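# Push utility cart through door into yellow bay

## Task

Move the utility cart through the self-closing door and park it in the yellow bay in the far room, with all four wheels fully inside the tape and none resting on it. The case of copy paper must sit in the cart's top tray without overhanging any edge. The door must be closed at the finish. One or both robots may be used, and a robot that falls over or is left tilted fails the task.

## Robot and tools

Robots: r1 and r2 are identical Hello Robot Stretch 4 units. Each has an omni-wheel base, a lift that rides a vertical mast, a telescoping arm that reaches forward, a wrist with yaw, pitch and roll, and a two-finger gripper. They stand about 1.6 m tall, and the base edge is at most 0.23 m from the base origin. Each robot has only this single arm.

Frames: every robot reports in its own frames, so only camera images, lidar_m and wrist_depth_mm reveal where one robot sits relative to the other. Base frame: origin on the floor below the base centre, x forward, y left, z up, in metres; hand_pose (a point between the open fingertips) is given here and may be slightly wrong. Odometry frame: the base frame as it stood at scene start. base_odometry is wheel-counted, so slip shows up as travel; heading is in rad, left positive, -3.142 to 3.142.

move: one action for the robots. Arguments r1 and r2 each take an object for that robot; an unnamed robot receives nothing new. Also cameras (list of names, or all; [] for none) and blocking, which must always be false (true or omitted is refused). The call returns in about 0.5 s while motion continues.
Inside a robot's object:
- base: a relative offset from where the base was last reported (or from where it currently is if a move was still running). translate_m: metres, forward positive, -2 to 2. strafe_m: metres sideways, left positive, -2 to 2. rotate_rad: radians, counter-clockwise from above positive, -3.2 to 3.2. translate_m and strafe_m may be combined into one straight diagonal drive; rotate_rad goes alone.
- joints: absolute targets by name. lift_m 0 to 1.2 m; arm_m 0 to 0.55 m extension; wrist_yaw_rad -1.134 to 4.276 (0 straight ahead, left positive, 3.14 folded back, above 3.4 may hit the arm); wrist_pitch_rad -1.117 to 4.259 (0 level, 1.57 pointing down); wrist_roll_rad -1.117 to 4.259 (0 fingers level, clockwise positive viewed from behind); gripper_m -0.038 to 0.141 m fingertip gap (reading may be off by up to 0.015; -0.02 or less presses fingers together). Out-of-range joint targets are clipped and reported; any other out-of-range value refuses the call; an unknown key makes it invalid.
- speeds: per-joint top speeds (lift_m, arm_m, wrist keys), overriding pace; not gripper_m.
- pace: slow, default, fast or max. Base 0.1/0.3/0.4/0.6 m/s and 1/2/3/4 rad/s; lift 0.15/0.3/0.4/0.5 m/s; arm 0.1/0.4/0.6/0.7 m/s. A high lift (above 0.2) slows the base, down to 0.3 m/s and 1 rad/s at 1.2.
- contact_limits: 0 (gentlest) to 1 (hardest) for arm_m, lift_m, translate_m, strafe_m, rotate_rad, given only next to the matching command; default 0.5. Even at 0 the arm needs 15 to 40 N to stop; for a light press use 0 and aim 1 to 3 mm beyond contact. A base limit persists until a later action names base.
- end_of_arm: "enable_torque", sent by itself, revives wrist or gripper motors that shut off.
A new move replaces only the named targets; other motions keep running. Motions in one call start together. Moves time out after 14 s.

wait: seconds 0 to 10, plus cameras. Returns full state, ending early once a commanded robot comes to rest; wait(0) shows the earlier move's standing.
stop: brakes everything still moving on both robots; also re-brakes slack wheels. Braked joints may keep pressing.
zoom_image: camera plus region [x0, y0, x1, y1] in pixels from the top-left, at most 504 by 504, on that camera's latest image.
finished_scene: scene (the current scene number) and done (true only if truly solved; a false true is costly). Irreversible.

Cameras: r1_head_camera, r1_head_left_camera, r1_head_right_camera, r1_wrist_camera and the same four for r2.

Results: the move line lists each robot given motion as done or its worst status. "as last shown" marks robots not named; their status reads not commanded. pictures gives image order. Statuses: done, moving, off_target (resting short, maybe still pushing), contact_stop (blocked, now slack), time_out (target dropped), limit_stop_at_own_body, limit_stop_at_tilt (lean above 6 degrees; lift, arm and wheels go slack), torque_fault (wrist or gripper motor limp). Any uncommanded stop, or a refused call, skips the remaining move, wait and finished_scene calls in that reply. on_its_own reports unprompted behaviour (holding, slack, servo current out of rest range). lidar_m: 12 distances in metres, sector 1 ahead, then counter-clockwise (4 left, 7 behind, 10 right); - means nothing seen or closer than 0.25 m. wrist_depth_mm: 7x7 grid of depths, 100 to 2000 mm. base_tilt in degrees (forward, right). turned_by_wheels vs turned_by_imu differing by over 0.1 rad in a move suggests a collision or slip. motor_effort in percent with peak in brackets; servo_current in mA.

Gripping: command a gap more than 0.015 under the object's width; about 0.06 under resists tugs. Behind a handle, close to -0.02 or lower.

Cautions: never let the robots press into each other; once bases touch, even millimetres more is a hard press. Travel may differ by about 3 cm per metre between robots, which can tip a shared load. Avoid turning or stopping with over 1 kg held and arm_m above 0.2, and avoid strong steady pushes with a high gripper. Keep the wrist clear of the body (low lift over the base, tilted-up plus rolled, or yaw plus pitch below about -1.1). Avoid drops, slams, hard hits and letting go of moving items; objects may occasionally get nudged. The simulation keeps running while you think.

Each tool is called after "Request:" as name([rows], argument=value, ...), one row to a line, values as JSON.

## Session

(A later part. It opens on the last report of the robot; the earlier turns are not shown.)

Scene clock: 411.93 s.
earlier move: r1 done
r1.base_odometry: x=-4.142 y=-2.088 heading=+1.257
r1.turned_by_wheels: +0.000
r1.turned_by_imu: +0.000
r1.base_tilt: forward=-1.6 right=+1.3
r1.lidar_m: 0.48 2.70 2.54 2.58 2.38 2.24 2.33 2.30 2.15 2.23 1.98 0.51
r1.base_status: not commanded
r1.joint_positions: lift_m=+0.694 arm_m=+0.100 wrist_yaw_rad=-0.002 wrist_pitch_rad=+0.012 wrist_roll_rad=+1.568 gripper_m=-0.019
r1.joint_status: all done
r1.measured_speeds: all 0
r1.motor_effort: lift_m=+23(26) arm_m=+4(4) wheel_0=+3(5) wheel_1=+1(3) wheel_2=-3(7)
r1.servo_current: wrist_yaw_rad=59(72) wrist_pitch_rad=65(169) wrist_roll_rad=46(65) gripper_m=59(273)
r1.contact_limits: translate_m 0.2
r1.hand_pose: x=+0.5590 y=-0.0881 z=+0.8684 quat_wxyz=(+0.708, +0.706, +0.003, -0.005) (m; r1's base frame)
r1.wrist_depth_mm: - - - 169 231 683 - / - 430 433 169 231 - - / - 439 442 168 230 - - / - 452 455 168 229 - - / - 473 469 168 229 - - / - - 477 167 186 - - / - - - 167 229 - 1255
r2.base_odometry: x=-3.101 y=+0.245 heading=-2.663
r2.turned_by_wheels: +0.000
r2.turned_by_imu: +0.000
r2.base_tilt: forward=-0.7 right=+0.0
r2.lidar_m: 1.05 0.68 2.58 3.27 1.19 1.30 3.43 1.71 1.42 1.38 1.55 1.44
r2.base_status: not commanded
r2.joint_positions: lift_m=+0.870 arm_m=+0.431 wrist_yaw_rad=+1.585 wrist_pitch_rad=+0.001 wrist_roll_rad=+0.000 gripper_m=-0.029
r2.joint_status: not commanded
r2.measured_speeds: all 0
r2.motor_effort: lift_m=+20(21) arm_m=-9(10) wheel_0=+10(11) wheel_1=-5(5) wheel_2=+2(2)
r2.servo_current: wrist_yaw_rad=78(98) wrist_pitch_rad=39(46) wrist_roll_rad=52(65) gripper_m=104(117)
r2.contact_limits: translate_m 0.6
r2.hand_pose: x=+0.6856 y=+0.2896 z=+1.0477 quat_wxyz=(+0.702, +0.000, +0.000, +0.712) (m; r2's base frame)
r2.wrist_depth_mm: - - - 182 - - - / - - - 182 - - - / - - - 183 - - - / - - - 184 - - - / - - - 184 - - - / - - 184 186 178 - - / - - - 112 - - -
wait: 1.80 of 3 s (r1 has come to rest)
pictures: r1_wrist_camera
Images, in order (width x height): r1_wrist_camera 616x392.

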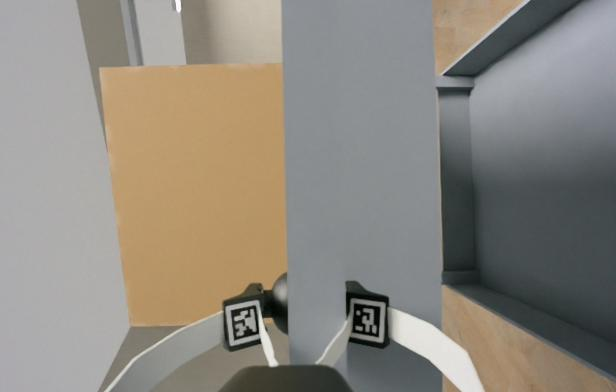

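Request:
move(blocking=false, r1={"base":{"strafe_m":0.19},"pace":"slow"}, cameras=[])

Request:
wait(seconds=4, cameras=["r1_head_camera"])

Request:
move(blocking=false, r1={"base":{"rotate_rad":-0.18},"pace":"slow"}, cameras=[])

Request:
wait(seconds=3, cameras=["r1_head_camera","r1_wrist_camera"])

Scene clock: 431.23 s.
move: r1 moving
r1.base_odometry: x=-4.156 y=-2.084 heading=+1.256
r1.turned_by_wheels: -0.001
r1.turned_by_imu: -0.001
r1.base_tilt: forward=-1.6 right=+1.3
r1.lidar_m: 0.47 2.70 2.52 2.60 2.38 2.25 2.32 2.33 2.17 2.21 1.99 0.50
r1.base_status: strafe_m moving
r1.joint_positions: lift_m=+0.694 arm_m=+0.100 wrist_yaw_rad=-0.005 wrist_pitch_rad=+0.012 wrist_roll_rad=+1.568 gripper_m=-0.019
r1.joint_status: not commanded
r1.measured_speeds: translate_m=+0.000 strafe_m=+0.057 rotate_rad=-0.002 lift_m=+0.000 arm_m=+0.000 wrist_yaw_rad=-0.014 wrist_pitch_rad=+0.000 wrist_roll_rad=+0.000
r1.motor_effort: lift_m=+23(24) arm_m=+4(4) wheel_0=-9(12) wheel_1=+5(7) wheel_2=-4(4)
r1.servo_current: wrist_yaw_rad=59(59) wrist_pitch_rad=59(72) wrist_roll_rad=52(52) gripper_m=59(65)
r1.hand_pose: x=+0.5588 y=-0.0888 z=+0.8684 quat_wxyz=(+0.708, +0.706, +0.002, -0.006) (m; r1's base frame)
r1.wrist_depth_mm: - - - 171 234 691 - / - 433 433 171 233 - - / - 442 442 170 233 - - / - 455 455 170 231 - - / - 469 473 169 230 - - / - - 477 169 186 - - / - - - 168 229 - 1255
r2: as last shown
r2.lidar_m: 1.06 0.68 2.58 3.30 1.16 1.33 3.41 1.73 1.38 1.37 1.56 1.48
r2.motor_effort: lift_m=+20(20) arm_m=-10(10) wheel_0=+10(11) wheel_1=-4(5) wheel_2=+2(2)
r2.servo_current: wrist_yaw_rad=85(91) wrist_pitch_rad=39(46) wrist_roll_rad=46(52) gripper_m=111(111)
r2.contact_limits: translate_m 0.6
r2.wrist_depth_mm: - - - 182 - - - / - - - 183 - - - / - - - 183 - - - / - - - 183 - - - / - - - 185 - - - / - - 184 186 178 - - / - - - 112 - - -
pictures: none
No camera images: "cameras" was empty.

Scene clock: 433.80 s.
earlier move: r1 done
r1.base_odometry: x=-4.323 y=-2.029 heading=+1.256
r1.turned_by_wheels: +0.000
r1.turned_by_imu: +0.000
r1.base_tilt: forward=-1.6 right=+1.3
r1.lidar_m: 0.51 2.56 2.36 2.44 2.32 2.18 2.25 2.48 2.32 2.37 2.10 0.50
r1.base_status: done
r1.joint_positions: lift_m=+0.694 arm_m=+0.100 wrist_yaw_rad=-0.006 wrist_pitch_rad=+0.012 wrist_roll_rad=+1.568 gripper_m=-0.019
r1.joint_status: not commanded
r1.measured_speeds: all 0
r1.motor_effort: lift_m=+24(24) arm_m=-2(4) wheel_0=-6(15) wheel_1=+1(7) wheel_2=-2(5)
r1.servo_current: wrist_yaw_rad=59(78) wrist_pitch_rad=65(72) wrist_roll_rad=46(65) gripper_m=52(65)
r1.hand_pose: x=+0.5587 y=-0.0892 z=+0.8684 quat_wxyz=(+0.708, +0.706, +0.002, -0.006) (m; r1's base frame)
r1.wrist_depth_mm: - 382 382 140 197 201 - / - 404 407 144 204 208 - / - 436 433 150 211 778 - / - 469 466 155 220 - - / - - 504 162 228 1808 - / - - - 167 186 1708 1255 / - - - 172 247 - 1255
r2.base_odometry: x=-3.101 y=+0.245 heading=-2.663
r2.turned_by_wheels: +0.000
r2.turned_by_imu: +0.000
r2.base_tilt: forward=-0.7 right=+0.0
r2.lidar_m: 1.06 0.68 2.58 3.32 1.23 1.42 3.44 1.70 1.38 1.36 1.54 1.45
r2.base_status: not commanded
r2.joint_positions: lift_m=+0.870 arm_m=+0.431 wrist_yaw_rad=+1.585 wrist_pitch_rad=+0.001 wrist_roll_rad=+0.000 gripper_m=-0.029
r2.joint_status: not commanded
r2.measured_speeds: all 0
r2.motor_effort: lift_m=+21(21) arm_m=-9(10) wheel_0=+10(11) wheel_1=-5(5) wheel_2=+2(2)
r2.servo_current: wrist_yaw_rad=85(104) wrist_pitch_rad=33(46) wrist_roll_rad=46(59) gripper_m=111(111)
r2.contact_limits: translate_m 0.6
r2.hand_pose: x=+0.6856 y=+0.2896 z=+1.0477 quat_wxyz=(+0.702, +0.000, +0.000, +0.712) (m; r2's base frame)
r2.wrist_depth_mm: - - - 182 - - - / - - - 183 - - - / - - - 183 - - - / - - - 183 - - - / - - - 185 - - - / - - 185 186 179 - - / - - - 112 - - -
wait: 2.57 of 4 s (r1 has come to rest)
pictures: r1_head_camera
Images, in order (width x height): r1_head_camera 420x560.

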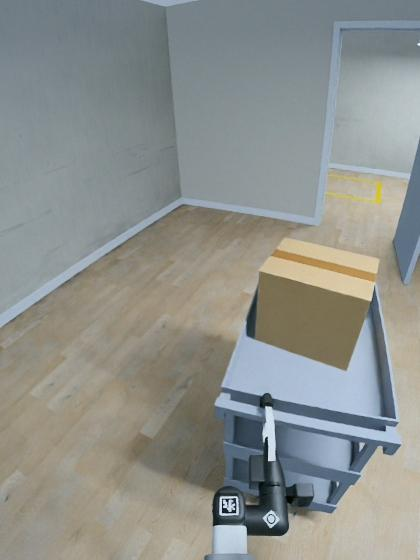

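Scene clock: 434.30 s.
move: r1 moving
r1.base_odometry: x=-4.323 y=-2.029 heading=+1.138
r1.turned_by_wheels: -0.118
r1.turned_by_imu: -0.119
r1.base_tilt: forward=-1.6 right=+1.3
r1.lidar_m: 0.52 2.65 2.31 2.36 2.44 2.18 2.20 2.60 2.33 2.35 2.09 0.51
r1.base_status: rotate_rad moving
r1.joint_positions: lift_m=+0.694 arm_m=+0.100 wrist_yaw_rad=+0.006 wrist_pitch_rad=+0.012 wrist_roll_rad=+1.568 gripper_m=-0.019
r1.joint_status: not commanded
r1.measured_speeds: translate_m=+0.000 strafe_m=-0.001 rotate_rad=-0.365 lift_m=+0.000 arm_m=+0.001 wrist_yaw_rad=+0.000 wrist_pitch_rad=+0.000 wrist_roll_rad=+0.000
r1.motor_effort: lift_m=+24(24) arm_m=+3(3) wheel_0=+14(14) wheel_1=+5(9) wheel_2=+8(10)
r1.servo_current: wrist_yaw_rad=59(65) wrist_pitch_rad=65(72) wrist_roll_rad=39(52) gripper_m=52(65)
r1.hand_pose: x=+0.5598 y=-0.0856 z=+0.8684 quat_wxyz=(+0.708, +0.706, +0.006, -0.002) (m; r1's base frame)
r1.wrist_depth_mm: - 387 389 145 202 205 - / - 402 407 148 208 211 - / - 430 430 153 213 - - / - 459 455 157 220 - - / - 496 488 162 228 - - / - - - 167 231 1708 1255 / - - 186 170 242 - 1255
r2: as last shown
r2.base_tilt: forward=-0.6 right=+0.0
r2.lidar_m: 1.05 0.65 2.57 3.33 1.19 1.36 3.44 1.73 1.39 1.37 1.55 1.44
r2.motor_effort: lift_m=+20(20) arm_m=-9(9) wheel_0=+11(11) wheel_1=-5(5) wheel_2=+2(2)
r2.servo_current: wrist_yaw_rad=91(91) wrist_pitch_rad=39(46) wrist_roll_rad=39(59) gripper_m=104(111)
r2.contact_limits: translate_m 0.6
r2.wrist_depth_mm: - - - 182 - - - / - - - 182 - - - / - - - 183 - - - / - - - 183 - - - / - - - 185 - - - / - - 185 186 179 - - / - - - 112 - - -
pictures: none
No camera images: "cameras" was empty.

Scene clock: 435.00 s.
earlier move: r1 done
r1.base_odometry: x=-4.323 y=-2.029 heading=+1.077
r1.turned_by_wheels: -0.061
r1.turned_by_imu: -0.061
r1.base_tilt: forward=-1.6 right=+1.3
r1.lidar_m: 0.47 2.74 2.38 2.36 2.54 2.17 2.20 2.62 2.33 2.31 2.75 0.53
r1.base_status: done
r1.joint_positions: lift_m=+0.694 arm_m=+0.100 wrist_yaw_rad=+0.006 wrist_pitch_rad=+0.012 wrist_roll_rad=+1.568 gripper_m=-0.019
r1.joint_status: not commanded
r1.measured_speeds: all 0
r1.motor_effort: lift_m=+24(24) arm_m=-4(4) wheel_0=+2(14) wheel_1=+2(9) wheel_2=+6(10)
r1.servo_current: wrist_yaw_rad=33(65) wrist_pitch_rad=78(78) wrist_roll_rad=39(59) gripper_m=52(65)
r1.hand_pose: x=+0.5599 y=-0.0856 z=+0.8684 quat_wxyz=(+0.708, +0.706, +0.006, -0.002) (m; r1's base frame)
r1.wrist_depth_mm: - - - 170 232 699 - / - 427 430 170 232 831 - / - 439 442 172 232 - - / - 455 459 172 235 - - / - 477 477 173 236 - - / - - 484 173 236 - - / - - - 174 237 - 1229
r2.base_odometry: x=-3.101 y=+0.245 heading=-2.663
r2.turned_by_wheels: +0.000
r2.turned_by_imu: +0.000
r2.base_tilt: forward=-0.6 right=+0.1
r2.lidar_m: 1.08 0.67 2.59 3.32 1.23 1.37 3.45 1.70 1.37 1.36 1.54 1.45
r2.base_status: not commanded
r2.joint_positions: lift_m=+0.870 arm_m=+0.431 wrist_yaw_rad=+1.585 wrist_pitch_rad=+0.001 wrist_roll_rad=+0.000 gripper_m=-0.029
r2.joint_status: not commanded
r2.measured_speeds: all 0
r2.motor_effort: lift_m=+20(21) arm_m=-9(9) wheel_0=+10(11) wheel_1=-5(5) wheel_2=+2(2)
r2.servo_current: wrist_yaw_rad=85(91) wrist_pitch_rad=33(46) wrist_roll_rad=52(59) gripper_m=111(111)
r2.contact_limits: translate_m 0.6
r2.hand_pose: x=+0.6856 y=+0.2896 z=+1.0477 quat_wxyz=(+0.702, +0.000, +0.000, +0.712) (m; r2's base frame)
r2.wrist_depth_mm: - - - 182 - - - / - - - 182 - - - / - - - 183 - - - / - - - 184 - - - / - - - 185 - - - / - - 184 186 178 - - / - - - 112 - - -
wait: 0.70 of 3 s (r1 has come to rest)
pictures: r1_head_camera, r1_wrist_camera
Images, in order (width x height): r1_head_camera 420x560, r1_wrist_camera 616x392.

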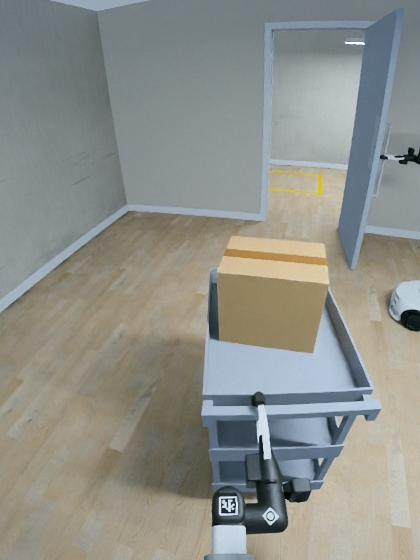

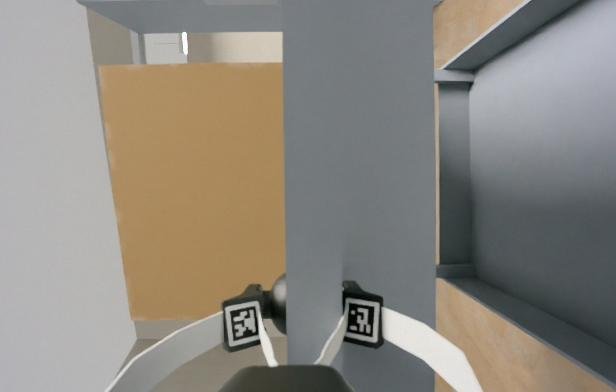

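Request:
move(blocking=false, r1={"base":{"strafe_m":0.19},"pace":"slow"}, cameras=[])

Request:
wait(seconds=4, cameras=[])

Request:
move(blocking=false, r1={"base":{"rotate_rad":-0.18},"pace":"slow"}, cameras=[])

Request:
wait(seconds=3, cameras=[])

Request:
move(blocking=false, r1={"base":{"strafe_m":0.19},"pace":"slow"}, cameras=[])

Request:
wait(seconds=4, cameras=[])

Request:
move(blocking=false, r1={"base":{"rotate_rad":-0.18},"pace":"slow"}, cameras=[])

Request:
wait(seconds=3, cameras=["r1_head_camera","r1_wrist_camera"])

Scene clock: 445.07 s.
move: r1 moving
r1.base_odometry: x=-4.335 y=-2.022 heading=+1.077
r1.turned_by_wheels: +0.000
r1.turned_by_imu: +0.000
r1.base_tilt: forward=-1.6 right=+1.3
r1.lidar_m: 0.50 2.75 2.34 2.34 2.51 2.17 2.17 2.63 2.35 2.35 2.77 0.53
r1.base_status: strafe_m moving
r1.joint_positions: lift_m=+0.694 arm_m=+0.100 wrist_yaw_rad=+0.003 wrist_pitch_rad=+0.012 wrist_roll_rad=+1.568 gripper_m=-0.019
r1.joint_status: not commanded
r1.measured_speeds: translate_m=+0.000 strafe_m=+0.056 rotate_rad=-0.002 lift_m=+0.000 arm_m=+0.000 wrist_yaw_rad=-0.001 wrist_pitch_rad=+0.000 wrist_roll_rad=+0.000
r1.motor_effort: lift_m=+24(24) arm_m=-4(4) wheel_0=-7(9) wheel_1=+5(7) wheel_2=+2(5)
r1.servo_current: wrist_yaw_rad=46(59) wrist_pitch_rad=59(72) wrist_roll_rad=52(65) gripper_m=59(65)
r1.hand_pose: x=+0.5595 y=-0.0867 z=+0.8684 quat_wxyz=(+0.708, +0.706, +0.005, -0.003) (m; r1's base frame)
r1.wrist_depth_mm: - - - 171 233 1537 - / - 430 430 172 234 788 - / - 442 442 172 234 - - / - 459 459 172 235 - - / - 480 473 174 236 - - / - - 484 174 235 - - / - - - 174 236 - 1229
r2: as last shown
r2.lidar_m: 1.06 0.69 2.57 3.29 1.22 1.39 3.44 1.74 1.39 1.37 1.54 1.46
r2.motor_effort: lift_m=+20(20) arm_m=-9(9) wheel_0=+10(11) wheel_1=-4(5) wheel_2=+1(2)
r2.servo_current: wrist_yaw_rad=78(98) wrist_pitch_rad=39(46) wrist_roll_rad=46(59) gripper_m=104(111)
r2.contact_limits: translate_m 0.6
r2.wrist_depth_mm: - - - 182 - - - / - - - 182 - - - / - - - 182 - - - / - - - 183 - - - / - - - 184 - - - / - - 184 186 178 - - / - - - 112 - - -
pictures: none
No camera images: "cameras" was empty.

Scene clock: 447.60 s.
earlier move: r1 done
r1.base_odometry: x=-4.490 y=-1.939 heading=+1.077
r1.turned_by_wheels: +0.000
r1.turned_by_imu: +0.000
r1.base_tilt: forward=-1.5 right=+1.3
r1.lidar_m: 0.50 2.56 2.20 2.16 2.46 2.11 2.12 2.53 2.51 2.51 2.28 0.49
r1.base_status: done
r1.joint_positions: lift_m=+0.694 arm_m=+0.100 wrist_yaw_rad=-0.004 wrist_pitch_rad=+0.012 wrist_roll_rad=+1.568 gripper_m=-0.019
r1.joint_status: not commanded
r1.measured_speeds: all 0
r1.motor_effort: lift_m=+23(24) arm_m=+4(4) wheel_0=-5(13) wheel_1=+2(7) wheel_2=-2(5)
r1.servo_current: wrist_yaw_rad=52(72) wrist_pitch_rad=65(72) wrist_roll_rad=59(72) gripper_m=52(65)
r1.hand_pose: x=+0.5589 y=-0.0887 z=+0.8684 quat_wxyz=(+0.708, +0.706, +0.003, -0.006) (m; r1's base frame)
r1.wrist_depth_mm: - 379 382 141 198 202 - / - 402 407 145 205 208 - / - 433 433 151 212 788 - / - 466 466 156 220 - - / - - 500 163 229 1756 - / - - - 168 186 1661 1255 / - - - 172 247 - 1281
r2.base_odometry: x=-3.101 y=+0.245 heading=-2.663
r2.turned_by_wheels: +0.000
r2.turned_by_imu: +0.000
r2.base_tilt: forward=-0.7 right=+0.0
r2.lidar_m: 1.07 0.68 2.58 3.31 1.30 1.46 3.43 1.68 1.39 1.35 1.52 1.45
r2.base_status: not commanded
r2.joint_positions: lift_m=+0.870 arm_m=+0.431 wrist_yaw_rad=+1.585 wrist_pitch_rad=+0.001 wrist_roll_rad=+0.000 gripper_m=-0.029
r2.joint_status: not commanded
r2.measured_speeds: all 0
r2.motor_effort: lift_m=+20(21) arm_m=-9(10) wheel_0=+10(11) wheel_1=-5(5) wheel_2=+2(2)
r2.servo_current: wrist_yaw_rad=78(98) wrist_pitch_rad=33(46) wrist_roll_rad=39(59) gripper_m=104(117)
r2.contact_limits: translate_m 0.6
r2.hand_pose: x=+0.6856 y=+0.2896 z=+1.0477 quat_wxyz=(+0.702, +0.000, +0.000, +0.712) (m; r2's base frame)
r2.wrist_depth_mm: - - - 182 - - - / - - - 183 - - - / - - - 182 - - - / - - - 183 - - - / - - - 185 - - - / - - 185 185 178 - - / - - - 112 - - -
wait: 2.53 of 4 s (r1 has come to rest)
pictures: none
No camera images: "cameras" was empty.

Scene clock: 448.10 s.
move: r1 moving
r1.base_odometry: x=-4.490 y=-1.939 heading=+0.958
r1.turned_by_wheels: -0.119
r1.turned_by_imu: -0.119
r1.base_tilt: forward=-1.6 right=+1.2
r1.lidar_m: 0.48 2.76 2.24 2.17 2.44 2.15 2.13 2.37 2.53 2.51 2.78 0.49
r1.base_status: rotate_rad moving
r1.joint_positions: lift_m=+0.694 arm_m=+0.100 wrist_yaw_rad=+0.007 wrist_pitch_rad=+0.012 wrist_roll_rad=+1.568 gripper_m=-0.019
r1.joint_status: not commanded
r1.measured_speeds: translate_m=+0.001 strafe_m=-0.002 rotate_rad=-0.365 lift_m=+0.000 arm_m=+0.001 wrist_yaw_rad=+0.001 wrist_pitch_rad=+0.000 wrist_roll_rad=+0.000
r1.motor_effort: lift_m=+23(24) arm_m=+4(4) wheel_0=+11(14) wheel_1=+4(8) wheel_2=+7(9)
r1.servo_current: wrist_yaw_rad=52(72) wrist_pitch_rad=59(65) wrist_roll_rad=59(59) gripper_m=52(59)
r1.hand_pose: x=+0.5598 y=-0.0855 z=+0.8684 quat_wxyz=(+0.708, +0.706, +0.006, -0.002) (m; r1's base frame)
r1.wrist_depth_mm: - - - 147 204 207 - / - 402 407 151 210 - - / - 427 430 154 216 - - / - 452 455 159 222 - - / - 492 484 163 228 - - / - - 500 167 232 1708 1281 / - - 186 171 243 - 1255
r2: as last shown
r2.base_tilt: forward=-0.6 right=+0.0
r2.lidar_m: 1.09 0.69 2.58 3.33 1.29 1.45 3.42 1.71 1.40 1.38 1.51 1.45
r2.motor_effort: lift_m=+20(20) arm_m=-9(9) wheel_0=+10(11) wheel_1=-5(5) wheel_2=+2(2)
r2.servo_current: wrist_yaw_rad=78(98) wrist_pitch_rad=39(39) wrist_roll_rad=46(52) gripper_m=111(111)
r2.contact_limits: translate_m 0.6
r2.wrist_depth_mm: - - - 182 - - - / - - - 182 - - - / - - - 183 - - - / - - - 183 - - - / - - - 185 - - - / - - 184 186 178 - - / - - - 112 - - -
pictures: none
No camera images: "cameras" was empty.

Scene clock: 448.80 s.
earlier move: r1 done
r1.base_odometry: x=-4.490 y=-1.939 heading=+0.898
r1.turned_by_wheels: -0.061
r1.turned_by_imu: -0.061
r1.base_tilt: forward=-1.6 right=+1.3
r1.lidar_m: 0.49 2.86 2.24 2.15 2.40 2.15 2.12 2.33 2.55 2.50 2.70 0.51
r1.base_status: done
r1.joint_positions: lift_m=+0.694 arm_m=+0.100 wrist_yaw_rad=+0.007 wrist_pitch_rad=+0.012 wrist_roll_rad=+1.568 gripper_m=-0.019
r1.joint_status: not commanded
r1.measured_speeds: all 0
r1.motor_effort: lift_m=+24(24) arm_m=-4(4) wheel_0=+4(14) wheel_1=+2(8) wheel_2=+4(9)
r1.servo_current: wrist_yaw_rad=65(78) wrist_pitch_rad=65(72) wrist_roll_rad=59(72) gripper_m=59(59)
r1.hand_pose: x=+0.5599 y=-0.0855 z=+0.8684 quat_wxyz=(+0.708, +0.706, +0.006, -0.002) (m; r1's base frame)
r1.wrist_depth_mm: - - - 170 231 1537 - / - - 427 170 232 809 - / - 436 439 171 232 - - / - 455 455 172 234 - - / - 473 473 173 235 - - / - - 477 173 235 - - / - - 186 173 236 - 1229
r2.base_odometry: x=-3.101 y=+0.245 heading=-2.663
r2.turned_by_wheels: +0.000
r2.turned_by_imu: +0.000
r2.base_tilt: forward=-0.6 right=+0.1
r2.lidar_m: 1.10 0.68 2.59 3.31 1.24 1.44 3.43 1.72 1.40 1.36 1.51 1.44
r2.base_status: not commanded
r2.joint_positions: lift_m=+0.870 arm_m=+0.431 wrist_yaw_rad=+1.585 wrist_pitch_rad=+0.001 wrist_roll_rad=+0.000 gripper_m=-0.029
r2.joint_status: not commanded
r2.measured_speeds: all 0
r2.motor_effort: lift_m=+20(21) arm_m=-9(9) wheel_0=+10(11) wheel_1=-5(5) wheel_2=+2(2)
r2.servo_current: wrist_yaw_rad=85(98) wrist_pitch_rad=33(46) wrist_roll_rad=46(52) gripper_m=104(111)
r2.contact_limits: translate_m 0.6
r2.hand_pose: x=+0.6856 y=+0.2896 z=+1.0477 quat_wxyz=(+0.702, +0.000, +0.000, +0.712) (m; r2's base frame)
r2.wrist_depth_mm: - - - 182 - - - / - - - 182 - - - / - - - 182 - - - / - - - 183 - - - / - - - 185 - - - / - - 185 186 178 - - / - - - 112 - - -
wait: 0.70 of 3 s (r1 has come to rest)
pictures: none
No camera images: "cameras" was empty.

Scene clock: 449.30 s.
move: r1 moving
r1.base_odometry: x=-4.501 y=-1.930 heading=+0.897
r1.turned_by_wheels: +0.000
r1.turned_by_imu: +0.000
r1.base_tilt: forward=-1.6 right=+1.3
r1.lidar_m: 0.49 2.86 2.24 2.16 2.36 2.13 2.11 2.29 2.57 2.50 2.67 0.51
r1.base_status: strafe_m moving
r1.joint_positions: lift_m=+0.694 arm_m=+0.100 wrist_yaw_rad=+0.003 wrist_pitch_rad=+0.012 wrist_roll_rad=+1.568 gripper_m=-0.019
r1.joint_status: not commanded
r1.measured_speeds: translate_m=+0.001 strafe_m=+0.056 rotate_rad=-0.005 lift_m=+0.000 arm_m=+0.000 wrist_yaw_rad=-0.002 wrist_pitch_rad=+0.000 wrist_roll_rad=+0.000
r1.motor_effort: lift_m=+23(24) arm_m=-4(4) wheel_0=-7(10) wheel_1=+6(7) wheel_2=+2(3)
r1.servo_current: wrist_yaw_rad=39(65) wrist_pitch_rad=65(65) wrist_roll_rad=46(59) gripper_m=59(59)
r1.hand_pose: x=+0.5595 y=-0.0867 z=+0.8684 quat_wxyz=(+0.708, +0.706, +0.005, -0.003) (m; r1's base frame)
r1.wrist_depth_mm: - - - 172 233 1618 - / - - 430 172 235 778 - / - 439 445 173 235 - - / - 455 455 173 235 - - / - 477 477 173 235 - - / - - 480 173 235 - - / - - - 173 236 - 1255
r2: as last shown
r2.base_tilt: forward=-0.7 right=+0.0
r2.lidar_m: 1.06 0.65 2.57 3.32 1.27 1.45 3.43 1.71 1.40 1.38 1.54 1.46
r2.motor_effort: lift_m=+20(20) arm_m=-9(10) wheel_0=+10(11) wheel_1=-5(5) wheel_2=+2(2)
r2.servo_current: wrist_yaw_rad=91(98) wrist_pitch_rad=39(39) wrist_roll_rad=52(59) gripper_m=104(111)
r2.contact_limits: translate_m 0.6
r2.wrist_depth_mm: - - - 182 - - - / - - - 183 - - - / - - - 183 - - - / - - - 184 - - - / - - - 185 - - - / - - 185 186 179 - - / - - - 112 - - -
pictures: none
No camera images: "cameras" was empty.

Scene clock: 451.83 s.
earlier move: r1 done
r1.base_odometry: x=-4.638 y=-1.821 heading=+0.897
r1.turned_by_wheels: +0.000
r1.turned_by_imu: -0.001
r1.base_tilt: forward=-1.6 right=+1.3
r1.lidar_m: 0.50 2.61 2.09 1.96 2.18 2.14 2.10 2.32 2.75 2.69 2.91 0.48
r1.base_status: done
r1.joint_positions: lift_m=+0.694 arm_m=+0.100 wrist_yaw_rad=-0.005 wrist_pitch_rad=+0.012 wrist_roll_rad=+1.568 gripper_m=-0.019
r1.joint_status: not commanded
r1.measured_speeds: all 0
r1.motor_effort: lift_m=+23(24) arm_m=+3(4) wheel_0=-4(14) wheel_1=+3(7) wheel_2=-4(6)
r1.servo_current: wrist_yaw_rad=46(72) wrist_pitch_rad=72(78) wrist_roll_rad=59(65) gripper_m=59(65)
r1.hand_pose: x=+0.5588 y=-0.0889 z=+0.8684 quat_wxyz=(+0.708, +0.706, +0.002, -0.006) (m; r1's base frame)
r1.wrist_depth_mm: - 379 384 143 200 203 - / - 399 407 147 206 210 - / - 433 433 151 213 778 - / - 466 462 157 220 - - / - 508 496 163 229 - - / - - - 168 186 1661 1255 / - - - 172 246 - 1281
r2.base_odometry: x=-3.101 y=+0.245 heading=-2.663
r2.turned_by_wheels: +0.000
r2.turned_by_imu: +0.000
r2.base_tilt: forward=-0.6 right=+0.0
r2.lidar_m: 1.08 0.64 2.57 3.32 1.33 1.51 3.45 1.74 1.39 1.36 1.55 1.47
r2.base_status: not commanded
r2.joint_positions: lift_m=+0.870 arm_m=+0.431 wrist_yaw_rad=+1.585 wrist_pitch_rad=+0.001 wrist_roll_rad=+0.000 gripper_m=-0.029
r2.joint_status: not commanded
r2.measured_speeds: all 0
r2.motor_effort: lift_m=+20(21) arm_m=-9(10) wheel_0=+10(11) wheel_1=-5(5) wheel_2=+2(2)
r2.servo_current: wrist_yaw_rad=91(98) wrist_pitch_rad=46(46) wrist_roll_rad=46(65) gripper_m=104(111)
r2.contact_limits: translate_m 0.6
r2.hand_pose: x=+0.6856 y=+0.2896 z=+1.0477 quat_wxyz=(+0.702, +0.000, +0.000, +0.712) (m; r2's base frame)
r2.wrist_depth_mm: - - - 182 - - - / - - - 182 - - - / - - - 182 - - - / - - - 185 - - - / - - - 184 - - - / - - 185 185 179 - - / - - - 112 - - -
wait: 2.53 of 4 s (r1 has come to rest)
pictures: none
No camera images: "cameras" was empty.

Scene clock: 452.33 s.
move: r1 moving
r1.base_odometry: x=-4.639 y=-1.821 heading=+0.779
r1.turned_by_wheels: -0.118
r1.turned_by_imu: -0.119
r1.base_tilt: forward=-1.6 right=+1.3
r1.lidar_m: 0.48 2.96 2.12 1.98 2.07 2.19 2.09 2.20 2.84 2.70 2.79 0.51
r1.base_status: rotate_rad moving
r1.joint_positions: lift_m=+0.694 arm_m=+0.100 wrist_yaw_rad=+0.006 wrist_pitch_rad=+0.012 wrist_roll_rad=+1.568 gripper_m=-0.019
r1.joint_status: not commanded
r1.measured_speeds: translate_m=+0.001 strafe_m=-0.001 rotate_rad=-0.369 lift_m=+0.000 arm_m=+0.001 wrist_yaw_rad=+0.005 wrist_pitch_rad=+0.000 wrist_roll_rad=+0.000
r1.motor_effort: lift_m=+24(24) arm_m=+4(4) wheel_0=+11(14) wheel_1=+5(9) wheel_2=+7(8)
r1.servo_current: wrist_yaw_rad=52(65) wrist_pitch_rad=72(72) wrist_roll_rad=65(65) gripper_m=59(65)
r1.hand_pose: x=+0.5598 y=-0.0857 z=+0.8684 quat_wxyz=(+0.708, +0.706, +0.006, -0.002) (m; r1's base frame)
r1.wrist_depth_mm: - - - 146 204 715 - / - 399 404 150 209 213 - / - 421 424 154 214 - - / - 452 449 158 221 - - / - 488 480 163 227 - - / - - 500 167 230 1708 - / - - 186 170 241 - 1255
r2: as last shown
r2.lidar_m: 1.08 0.68 2.59 3.31 1.35 1.49 3.43 1.71 1.40 1.38 1.53 1.45
r2.servo_current: wrist_yaw_rad=91(91) wrist_pitch_rad=39(46) wrist_roll_rad=39(52) gripper_m=104(104)
r2.contact_limits: translate_m 0.6
r2.wrist_depth_mm: - - - 183 - - - / - - - 182 - - - / - - - 183 - - - / - - - 184 - - - / - - - 185 - - - / - - 185 185 179 - - / - - - 112 - - -
pictures: none
No camera images: "cameras" was empty.

Scene clock: 453.03 s.
earlier move: r1 done
r1.base_odometry: x=-4.639 y=-1.821 heading=+0.718
r1.turned_by_wheels: -0.061
r1.turned_by_imu: -0.061
r1.base_tilt: forward=-1.6 right=+1.3
r1.lidar_m: 0.49 3.16 2.17 1.99 2.02 2.26 2.08 2.17 2.80 2.69 2.72 0.52
r1.base_status: done
r1.joint_positions: lift_m=+0.694 arm_m=+0.100 wrist_yaw_rad=+0.006 wrist_pitch_rad=+0.012 wrist_roll_rad=+1.568 gripper_m=-0.019
r1.joint_status: not commanded
r1.measured_speeds: all 0
r1.motor_effort: lift_m=+23(24) arm_m=-4(4) wheel_0=+5(14) wheel_1=+2(9) wheel_2=+5(9)
r1.servo_current: wrist_yaw_rad=65(72) wrist_pitch_rad=72(78) wrist_roll_rad=59(65) gripper_m=59(65)
r1.hand_pose: x=+0.5598 y=-0.0857 z=+0.8684 quat_wxyz=(+0.708, +0.706, +0.006, -0.002) (m; r1's base frame)
r1.wrist_depth_mm: - - - 171 232 1618 - / - - - 171 233 759 - / - 439 439 172 233 842 - / - 452 455 172 234 - - / - 469 469 173 235 - - / - 488 480 173 235 - - / - - 186 173 236 - 462
r2.base_odometry: x=-3.101 y=+0.245 heading=-2.663
r2.turned_by_wheels: +0.000
r2.turned_by_imu: +0.000
r2.base_tilt: forward=-0.7 right=+0.0
r2.lidar_m: 1.05 0.65 2.57 3.30 1.29 1.47 3.45 1.71 1.37 1.37 1.57 1.44
r2.base_status: not commanded
r2.joint_positions: lift_m=+0.870 arm_m=+0.431 wrist_yaw_rad=+1.585 wrist_pitch_rad=+0.001 wrist_roll_rad=+0.000 gripper_m=-0.029
r2.joint_status: not commanded
r2.measured_speeds: all 0
r2.motor_effort: lift_m=+20(21) arm_m=-9(10) wheel_0=+10(11) wheel_1=-5(5) wheel_2=+2(2)
r2.servo_current: wrist_yaw_rad=78(98) wrist_pitch_rad=39(46) wrist_roll_rad=46(59) gripper_m=111(111)
r2.contact_limits: translate_m 0.6
r2.hand_pose: x=+0.6856 y=+0.2896 z=+1.0477 quat_wxyz=(+0.702, +0.000, +0.000, +0.712) (m; r2's base frame)
r2.wrist_depth_mm: - - - 183 - - - / - - - 183 - - - / - - - 183 - - - / - - - 183 - - - / - - - 185 - - - / - - 185 186 178 - - / - - - 112 - - -
wait: 0.70 of 3 s (r1 has come to rest)
pictures: r1_head_camera, r1_wrist_camera
Images, in order (width x height): r1_head_camera 420x560, r1_wrist_camera 616x392.

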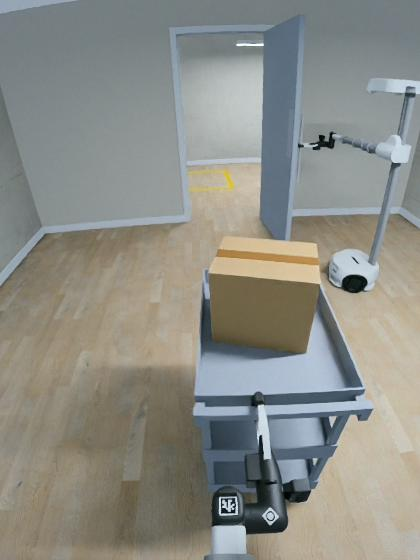

